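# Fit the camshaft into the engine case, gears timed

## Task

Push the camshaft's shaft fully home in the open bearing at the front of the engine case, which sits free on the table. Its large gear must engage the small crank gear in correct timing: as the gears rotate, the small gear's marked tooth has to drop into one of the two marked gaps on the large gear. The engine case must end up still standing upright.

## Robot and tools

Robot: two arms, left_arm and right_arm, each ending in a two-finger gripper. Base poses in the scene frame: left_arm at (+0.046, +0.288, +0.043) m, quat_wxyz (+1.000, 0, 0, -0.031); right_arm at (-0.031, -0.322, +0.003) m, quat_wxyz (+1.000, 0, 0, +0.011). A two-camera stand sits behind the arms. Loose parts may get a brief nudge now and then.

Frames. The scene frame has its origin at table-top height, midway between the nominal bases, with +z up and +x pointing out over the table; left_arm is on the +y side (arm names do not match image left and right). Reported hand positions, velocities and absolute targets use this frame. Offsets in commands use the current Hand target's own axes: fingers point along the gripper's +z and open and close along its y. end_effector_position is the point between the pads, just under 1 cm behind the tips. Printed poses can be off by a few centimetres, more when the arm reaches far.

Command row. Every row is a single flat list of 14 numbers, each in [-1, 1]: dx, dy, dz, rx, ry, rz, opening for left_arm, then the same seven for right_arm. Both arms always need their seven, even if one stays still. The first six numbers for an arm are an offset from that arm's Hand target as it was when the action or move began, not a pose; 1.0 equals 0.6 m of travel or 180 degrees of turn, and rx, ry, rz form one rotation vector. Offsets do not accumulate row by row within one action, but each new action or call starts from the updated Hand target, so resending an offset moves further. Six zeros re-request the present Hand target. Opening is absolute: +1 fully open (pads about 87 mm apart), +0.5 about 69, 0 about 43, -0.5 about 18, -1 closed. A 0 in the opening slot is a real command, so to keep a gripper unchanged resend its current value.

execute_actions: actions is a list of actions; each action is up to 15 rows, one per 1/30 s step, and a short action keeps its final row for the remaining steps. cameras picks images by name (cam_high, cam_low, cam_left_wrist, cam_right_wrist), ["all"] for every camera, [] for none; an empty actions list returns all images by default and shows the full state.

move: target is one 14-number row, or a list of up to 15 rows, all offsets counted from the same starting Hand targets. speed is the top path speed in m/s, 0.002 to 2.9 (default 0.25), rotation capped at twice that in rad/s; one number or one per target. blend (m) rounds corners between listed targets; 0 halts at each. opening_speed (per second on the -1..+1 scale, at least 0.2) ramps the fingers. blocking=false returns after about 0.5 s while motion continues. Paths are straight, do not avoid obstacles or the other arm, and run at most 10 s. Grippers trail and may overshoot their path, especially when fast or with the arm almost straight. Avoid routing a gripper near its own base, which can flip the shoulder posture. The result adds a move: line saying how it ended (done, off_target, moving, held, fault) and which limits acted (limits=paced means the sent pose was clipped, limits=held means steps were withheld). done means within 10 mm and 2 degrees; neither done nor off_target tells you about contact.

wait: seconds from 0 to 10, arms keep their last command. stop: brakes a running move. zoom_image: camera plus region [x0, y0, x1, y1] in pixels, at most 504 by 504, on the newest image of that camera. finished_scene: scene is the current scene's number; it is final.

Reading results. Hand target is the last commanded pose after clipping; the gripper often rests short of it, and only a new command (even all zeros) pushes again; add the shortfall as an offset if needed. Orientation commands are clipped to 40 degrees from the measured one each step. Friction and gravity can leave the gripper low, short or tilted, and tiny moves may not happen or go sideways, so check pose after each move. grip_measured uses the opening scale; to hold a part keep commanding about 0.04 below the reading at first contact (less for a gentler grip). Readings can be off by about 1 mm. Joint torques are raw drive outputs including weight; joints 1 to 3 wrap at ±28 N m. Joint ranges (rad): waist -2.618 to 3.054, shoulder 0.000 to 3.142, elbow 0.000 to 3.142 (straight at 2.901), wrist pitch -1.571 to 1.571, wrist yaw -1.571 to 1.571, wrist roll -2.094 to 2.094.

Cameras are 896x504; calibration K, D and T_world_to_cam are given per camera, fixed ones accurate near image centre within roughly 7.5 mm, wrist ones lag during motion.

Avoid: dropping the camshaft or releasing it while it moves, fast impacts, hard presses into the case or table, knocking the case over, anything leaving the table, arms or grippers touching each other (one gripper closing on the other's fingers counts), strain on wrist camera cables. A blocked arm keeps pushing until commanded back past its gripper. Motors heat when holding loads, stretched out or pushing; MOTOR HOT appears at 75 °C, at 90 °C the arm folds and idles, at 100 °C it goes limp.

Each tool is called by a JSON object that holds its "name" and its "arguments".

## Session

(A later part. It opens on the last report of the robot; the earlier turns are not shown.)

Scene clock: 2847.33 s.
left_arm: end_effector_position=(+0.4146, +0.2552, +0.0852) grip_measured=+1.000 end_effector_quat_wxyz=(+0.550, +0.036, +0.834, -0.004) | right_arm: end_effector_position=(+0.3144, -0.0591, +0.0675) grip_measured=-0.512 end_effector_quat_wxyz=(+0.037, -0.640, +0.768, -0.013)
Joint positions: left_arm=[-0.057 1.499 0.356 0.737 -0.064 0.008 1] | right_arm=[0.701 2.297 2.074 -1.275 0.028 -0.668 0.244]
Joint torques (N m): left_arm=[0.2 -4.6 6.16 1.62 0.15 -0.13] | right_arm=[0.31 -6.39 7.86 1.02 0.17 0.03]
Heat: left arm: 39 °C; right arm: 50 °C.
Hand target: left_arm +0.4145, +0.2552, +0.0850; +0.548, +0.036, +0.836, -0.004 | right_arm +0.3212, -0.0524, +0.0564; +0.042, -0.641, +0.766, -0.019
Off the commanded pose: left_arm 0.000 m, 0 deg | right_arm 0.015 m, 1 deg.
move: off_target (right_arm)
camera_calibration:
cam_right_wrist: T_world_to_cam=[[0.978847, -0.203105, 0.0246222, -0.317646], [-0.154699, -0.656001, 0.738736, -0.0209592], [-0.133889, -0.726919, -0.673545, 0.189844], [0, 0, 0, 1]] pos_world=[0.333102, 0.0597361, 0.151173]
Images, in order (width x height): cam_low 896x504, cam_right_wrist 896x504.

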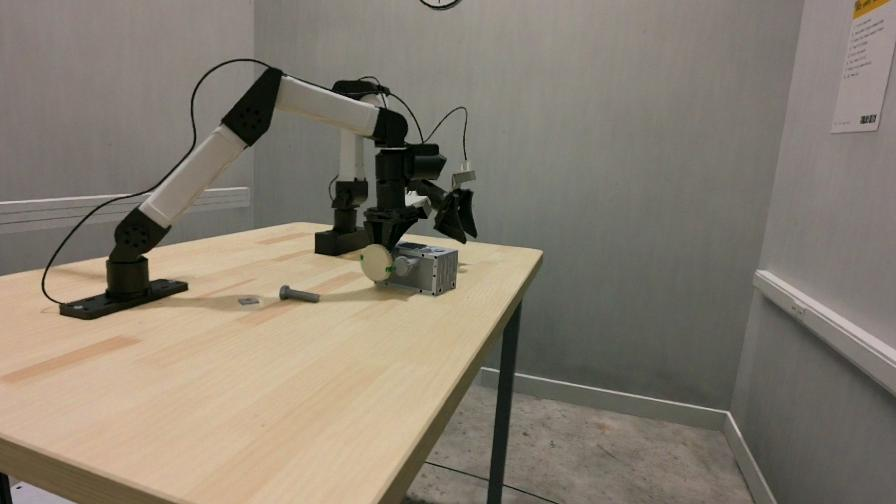

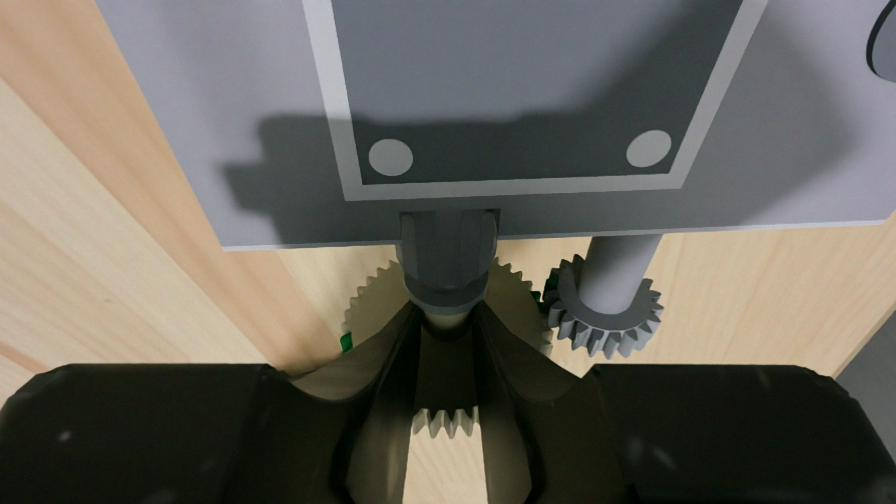

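{"name": "move", "arguments": {"target": [[0,0,0,0,0,0,1,-0.012,0,0.001,0.0,0.0,0,-0.54],[0,0,0,0,0,0,1,-0.018,0,0.001,0.0,0.0,0,-0.54]], "speed": 0.05, "cameras": ["cam_right_wrist","cam_low"]}}

{"name": "zoom_image", "arguments": {"camera": "cam_low", "region": [345, 235, 415, 291]}}

{"name": "zoom_image", "arguments": {"camera": "cam_right_wrist", "region": [340, 200, 690, 370]}}

Scene clock: 2857.27 s.
left_arm: end_effector_position=(+0.4146, +0.2552, +0.0852) grip_measured=+1.000 end_effector_quat_wxyz=(+0.550, +0.036, +0.834, -0.004) | right_arm: end_effector_position=(+0.3145, -0.0582, +0.0681) grip_measured=-0.515 end_effector_quat_wxyz=(+0.022, -0.639, +0.769, -0.022)
Joint positions: left_arm=[-0.057 1.499 0.356 0.737 -0.064 0.008 1] | right_arm=[0.709 2.342 2.149 -1.336 0.046 -0.657 0.243]
Joint torques (N m): left_arm=[0.14 -4.51 6.08 1.68 0.12 -0.06] | right_arm=[0.81 -6.63 8.12 1.25 -0.01 0.07]
Heat: left arm: 39 °C; right arm: 49 °C.
Hand target: left_arm +0.4145, +0.2552, +0.0850; +0.548, +0.036, +0.836, -0.004 | right_arm +0.3232, -0.0418, +0.0563; +0.042, -0.641, +0.766, -0.019
Off the commanded pose: left_arm 0.000 m, 0 deg | right_arm 0.022 m, 2 deg.
move: off_target (right_arm)
camera_calibration:
cam_right_wrist: T_world_to_cam=[[0.978258, -0.206364, 0.0206268, -0.317297], [-0.149022, -0.630276, 0.761935, -0.0225073], [-0.144235, -0.748443, -0.647325, 0.191097], [0, 0, 0, 1]] pos_world=[0.334607, 0.0633603, 0.147395]
Images, in order (width x height): cam_low 896x504, cam_right_wrist 896x504.

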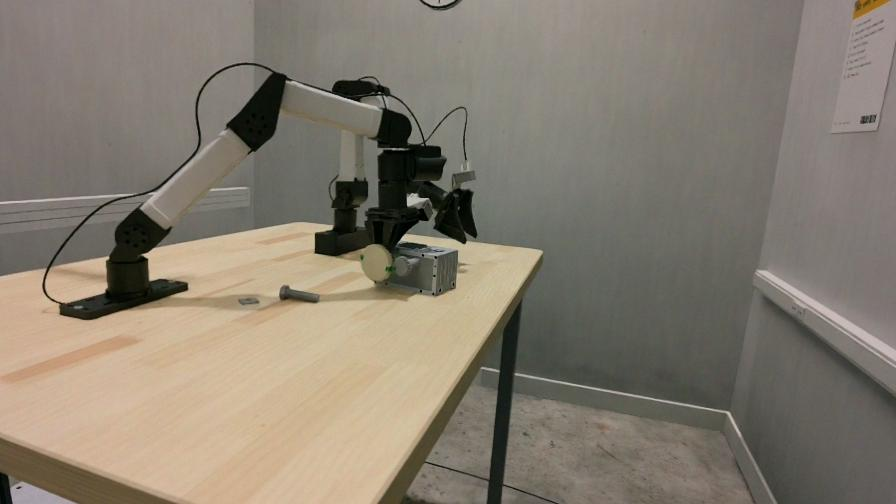

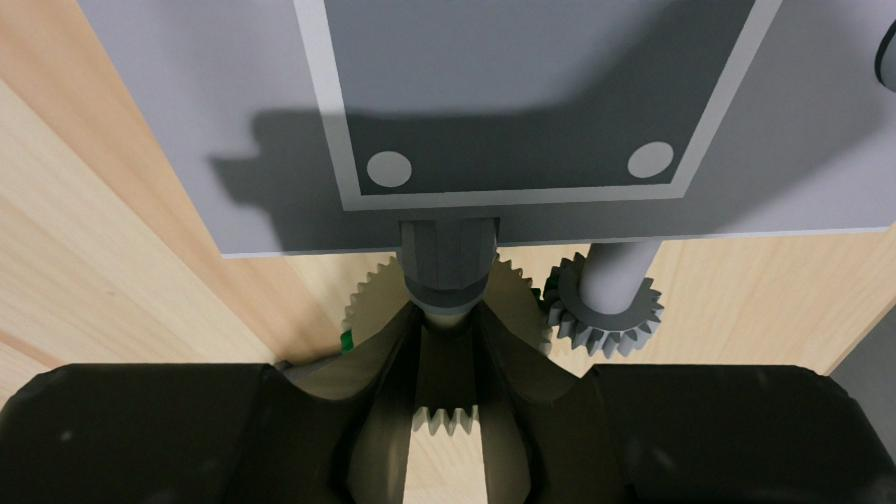

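Scaled by 7.200 from the camera's 896x504 image, which has a finer 1280x720 frame.

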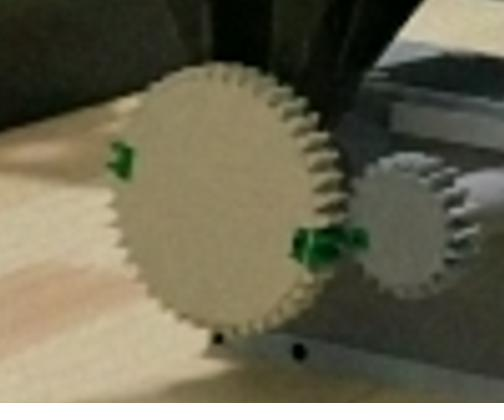

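Scaled by 1.440 from the camera's 896x504 image, which has a finer 1280x720 frame.

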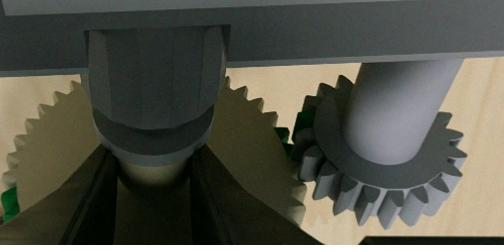

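{"name": "move", "arguments": {"target": [[0,0,0,0,0,0,1,-0.004,0,0,0.012,-0.01,0,-0.54],[0,0,0,0,0,0,1,-0.004,0,0,-0.016,-0.01,0,-0.54],[0,0,0,0,0,0,1,-0.004,0,0,0.0,-0.01,0,-0.54]], "speed": 0.06, "cameras": ["cam_right_wrist","cam_low"]}}

{"name": "zoom_image", "arguments": {"camera": "cam_low", "region": [345, 235, 415, 291]}}

{"name": "zoom_image", "arguments": {"camera": "cam_right_wrist", "region": [340, 200, 690, 370]}}

Scene clock: 2866.97 s.
left_arm: end_effector_position=(+0.4146, +0.2552, +0.0852) grip_measured=+1.000 end_effector_quat_wxyz=(+0.550, +0.036, +0.834, -0.004) | right_arm: end_effector_position=(+0.3181, -0.0509, +0.0672) grip_measured=-0.519 end_effector_quat_wxyz=(+0.035, -0.638, +0.769, -0.013)
Joint positions: left_arm=[-0.057 1.499 0.356 0.737 -0.064 0.008 1] | right_arm=[0.709 2.348 2.159 -1.314 0.029 -0.655 0.241]
Joint torques (N m): left_arm=[0.25 -4.59 6.17 1.63 0.12 -0.07] | right_arm=[0.47 -8.65 4.23 1.47 -0.04 0]
Heat: left arm: 39 °C; right arm: 48 °C.
Hand target: left_arm +0.4145, +0.2552, +0.0850; +0.548, +0.036, +0.836, -0.004 | right_arm +0.3235, -0.0395, +0.0563; +0.054, -0.641, +0.765, -0.009
Off the commanded pose: left_arm 0.000 m, 0 deg | right_arm 0.017 m, 2 deg.
move: off_target (right_arm)
camera_calibration:
cam_right_wrist: T_world_to_cam=[[0.977971, -0.207526, 0.0224976, -0.319483], [-0.155675, -0.6533, 0.740921, -0.0142648], [-0.139063, -0.728102, -0.671215, 0.197577], [0, 0, 0, 1]] pos_world=[0.3377, 0.0682359, 0.150374]
Images, in order (width x height): cam_low 896x504, cam_right_wrist 896x504.

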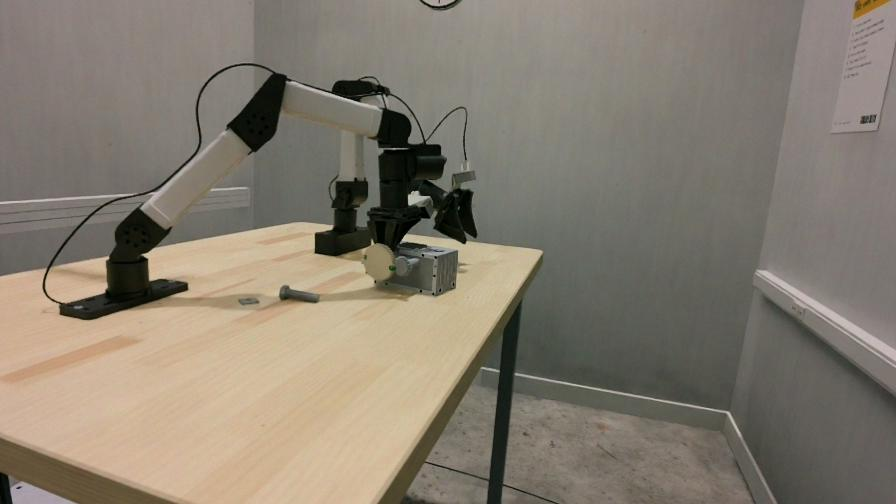

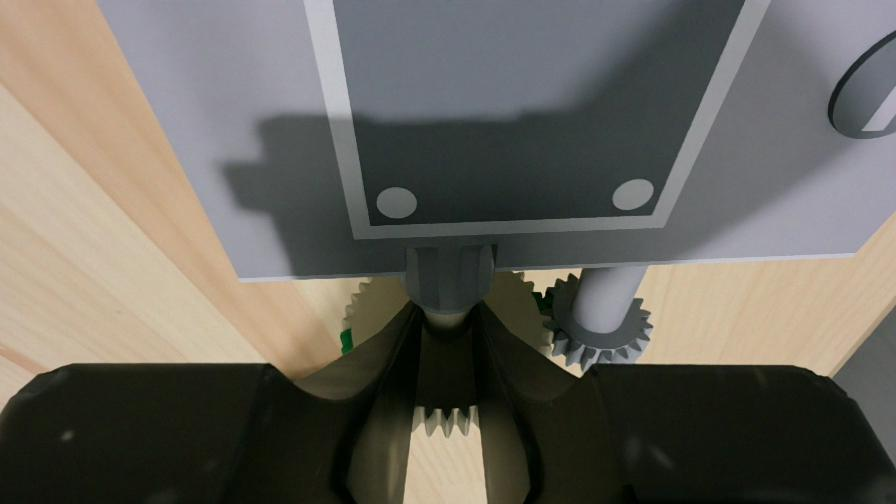

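Scaled by 7.200 from the camera's 896x504 image, which has a finer 1280x720 frame.

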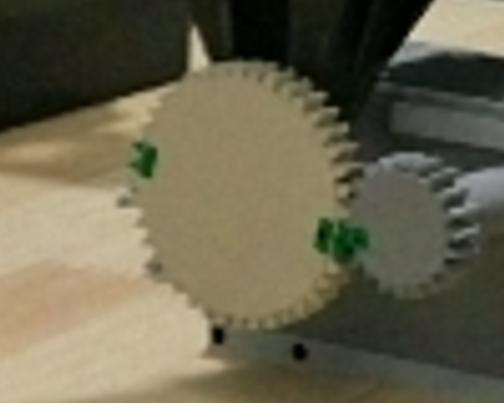

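Scaled by 1.440 from the camera's 896x504 image, which has a finer 1280x720 frame.

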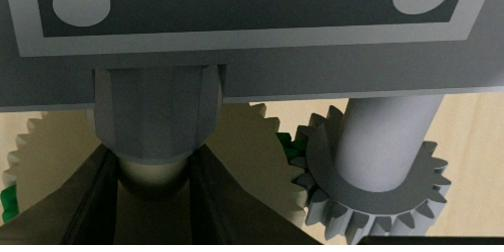

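{"name": "move", "arguments": {"target": [0,0,0,0,0,0,1,0.012,-0.002,-0.006,0,0,0,-0.54], "speed": 0.05}}

{"name": "move", "arguments": {"target": [0,0,0,0,0,0,1,0.0,0,0,0,0,0,-0.1], "opening_speed": 0.5, "cameras": ["cam_right_wrist","cam_low"]}}

{"name": "zoom_image", "arguments": {"camera": "cam_low", "region": [345, 235, 415, 291]}}

Scene clock: 2875.00 s.
left_arm: end_effector_position=(+0.4146, +0.2552, +0.0852) grip_measured=+1.000 end_effector_quat_wxyz=(+0.550, +0.036, +0.834, -0.004) | right_arm: end_effector_position=(+0.3178, -0.0511, +0.0671) grip_measured=-0.519 end_effector_quat_wxyz=(+0.042, -0.638, +0.769, -0.013)
Joint positions: left_arm=[-0.057 1.499 0.356 0.737 -0.064 0.008 1] | right_arm=[0.709 2.326 2.122 -1.285 0.029 -0.655 0.241]
Joint torques (N m): left_arm=[0.25 -4.62 6.3 1.61 0.16 -0.08] | right_arm=[-0.44 -8.99 4.33 1.27 -0.05 -0.12]
Heat: left arm: 39 °C; right arm: 48 °C.
Hand target: left_arm +0.4145, +0.2552, +0.0850; +0.548, +0.036, +0.836, -0.004 | right_arm +0.3232, -0.0469, +0.0594; +0.054, -0.641, +0.765, -0.009
Off the commanded pose: left_arm 0.000 m, 0 deg | right_arm 0.010 m, 2 deg.
move: done

Scene clock: 2876.10 s.
left_arm: end_effector_position=(+0.4146, +0.2552, +0.0852) grip_measured=+1.000 end_effector_quat_wxyz=(+0.550, +0.036, +0.834, -0.004) | right_arm: end_effector_position=(+0.3192, -0.0502, +0.0617) grip_measured=-0.100 end_effector_quat_wxyz=(+0.045, -0.639, +0.767, -0.013)
Joint positions: left_arm=[-0.057 1.499 0.356 0.737 -0.064 0.008 1] | right_arm=[0.709 2.326 2.1 -1.257 0.029 -0.66 0.45]
Joint torques (N m): left_arm=[0.17 -4.49 6.08 1.63 0.14 -0.1] | right_arm=[-0.44 -9.09 6.35 0.97 -0.05 -0.07]
Heat: left arm: 39 °C; right arm: 48 °C.
Hand target: left_arm +0.4145, +0.2552, +0.0850; +0.548, +0.036, +0.836, -0.004 | right_arm +0.3232, -0.0469, +0.0596; +0.054, -0.641, +0.765, -0.009
Off the commanded pose: left_arm 0.000 m, 0 deg | right_arm 0.006 m, 1 deg.
move: done
camera_calibration:
cam_right_wrist: T_world_to_cam=[[0.978532, -0.203133, 0.0348245, -0.320969], [-0.163679, -0.663282, 0.730251, -0.00690811], [-0.125239, -0.720274, -0.682291, 0.191191], [0, 0, 0, 1]] pos_world=[0.336893, 0.0679287, 0.14667]
Images, in order (width x height): cam_low 896x504, cam_right_wrist 896x504.

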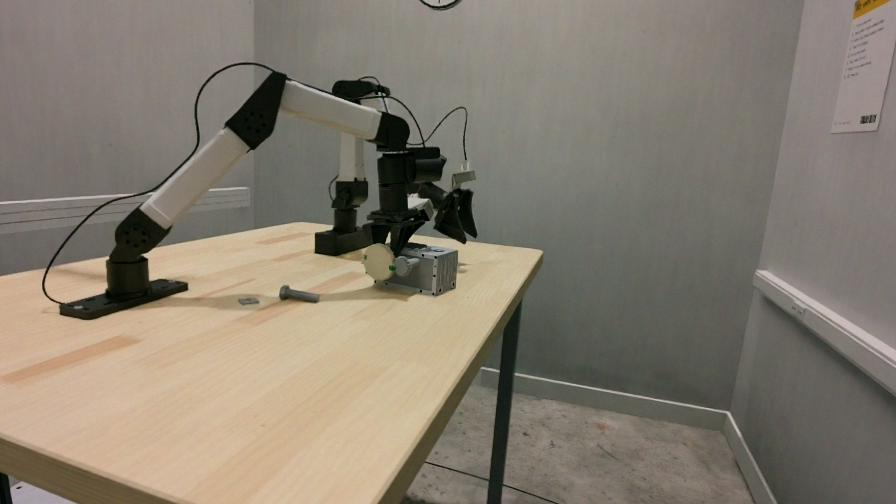

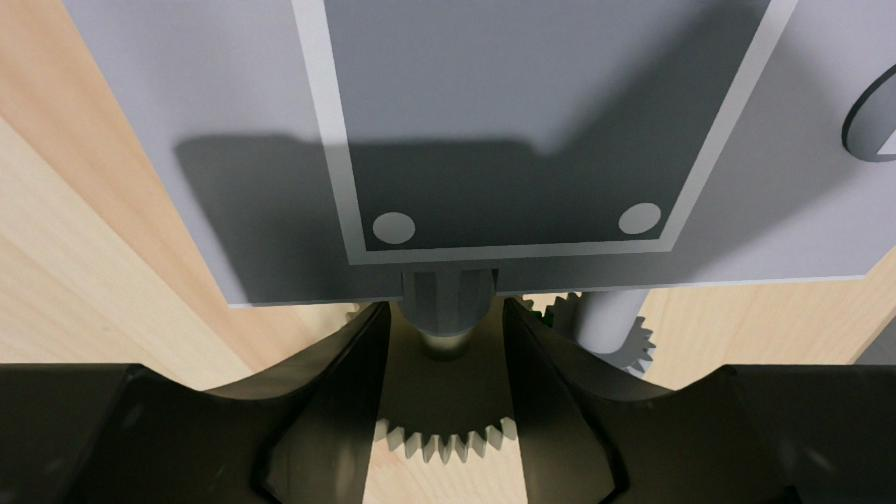

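Scaled by 7.200 from the camera's 896x504 image, which has a finer 1280x720 frame.

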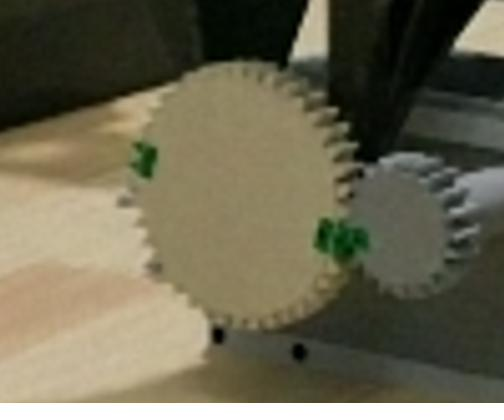

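{"name": "move", "arguments": {"target": [[0,0,0,0,0,0,1,-0.006,0,-0.05,0,0,0,-0.1],[0,0,0,0,0,0,1,-0.016,0,-0.15,0,0,0,-0.1]], "speed": 0.06, "blend": 0.02, "cameras": ["cam_right_wrist","cam_low"]}}

{"name": "zoom_image", "arguments": {"camera": "cam_low", "region": [345, 235, 415, 291]}}

Scene clock: 2887.27 s.
left_arm: end_effector_position=(+0.4146, +0.2552, +0.0852) grip_measured=+1.000 end_effector_quat_wxyz=(+0.550, +0.036, +0.834, -0.004) | right_arm: end_effector_position=(+0.3185, -0.0470, +0.1319) grip_measured=-0.100 end_effector_quat_wxyz=(+0.054, -0.642, +0.765, -0.013)
Joint positions: left_arm=[-0.057 1.499 0.356 0.737 -0.064 0.008 1] | right_arm=[0.715 2.386 2.492 -1.568 0.029 -0.661 0.45]
Joint torques (N m): left_arm=[0.25 -4.63 6.09 1.62 0.15 -0.1] | right_arm=[0.49 -11.29 8.88 0.59 -0.01 0.08]
Heat: left arm: 39 °C; right arm: 49 °C.
Hand target: left_arm +0.4145, +0.2552, +0.0850; +0.548, +0.036, +0.836, -0.004 | right_arm +0.3164, -0.0425, +0.1496; +0.054, -0.641, +0.765, -0.009
Off the commanded pose: left_arm 0.000 m, 0 deg | right_arm 0.019 m, 0 deg.
joint sent to its limit (right arm) — joint 4 (wrist pitch), lower limit. The joint targets still meet the commanded pose.
move: off_target (right_arm); blend cut to 0.0151 m at target 1
camera_calibration:
cam_right_wrist: T_world_to_cam=[[0.9793, -0.196975, 0.046602, -0.32355], [-0.169783, -0.674018, 0.71894, -0.0532219], [-0.110202, -0.71197, -0.693509, 0.238389], [0, 0, 0, 1]] pos_world=[0.334087, 0.0701218, 0.218666]
Images, in order (width x height): cam_low 896x504, cam_right_wrist 896x504.

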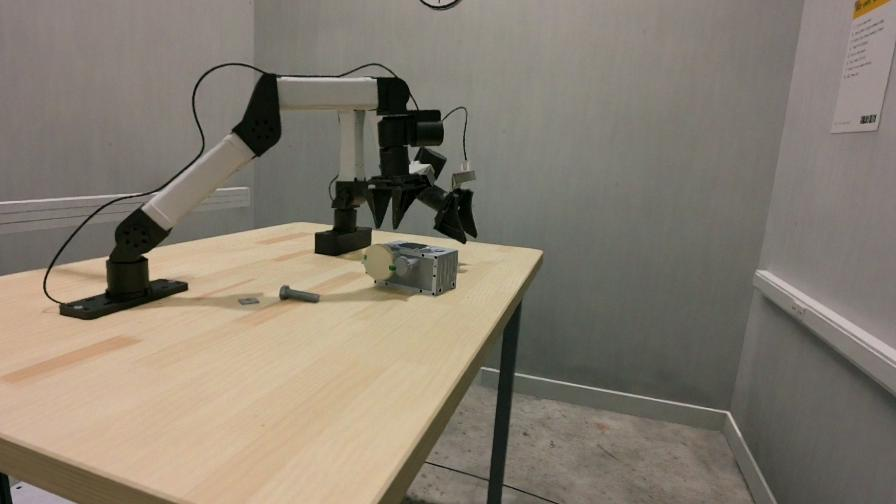

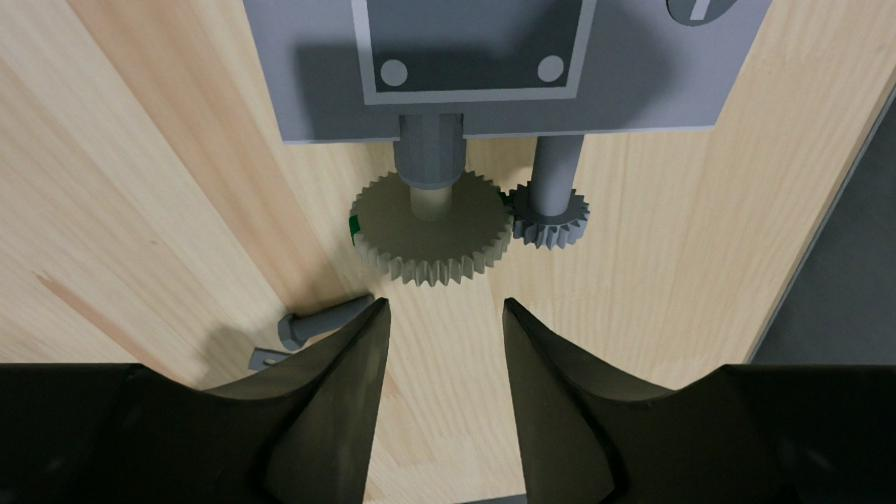

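Scaled by 7.200 from the camera's 896x504 image, which has a finer 1280x720 frame.

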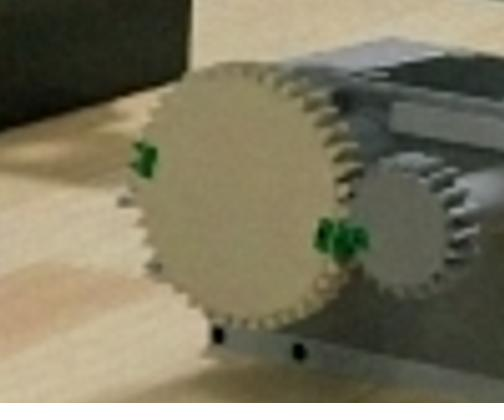

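{"name": "zoom_image", "arguments": {"camera": "cam_right_wrist", "region": [330, 110, 610, 300]}}

{"name": "zoom_image", "arguments": {"camera": "cam_low", "region": [380, 252, 404, 276]}}

Scaled by 1.800 from the camera's 896x504 image, which has a finer 1280x720 frame.

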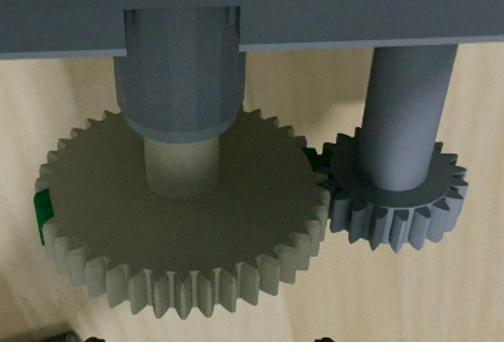

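Scaled by 21.000 from the camera's 896x504 image, which has a finer 1280x720 frame.

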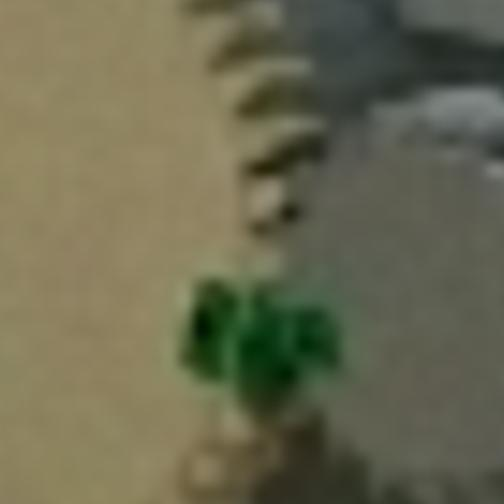

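{"name": "finished_scene", "arguments": {"scene": 1}}

The scene is finished: the task was done.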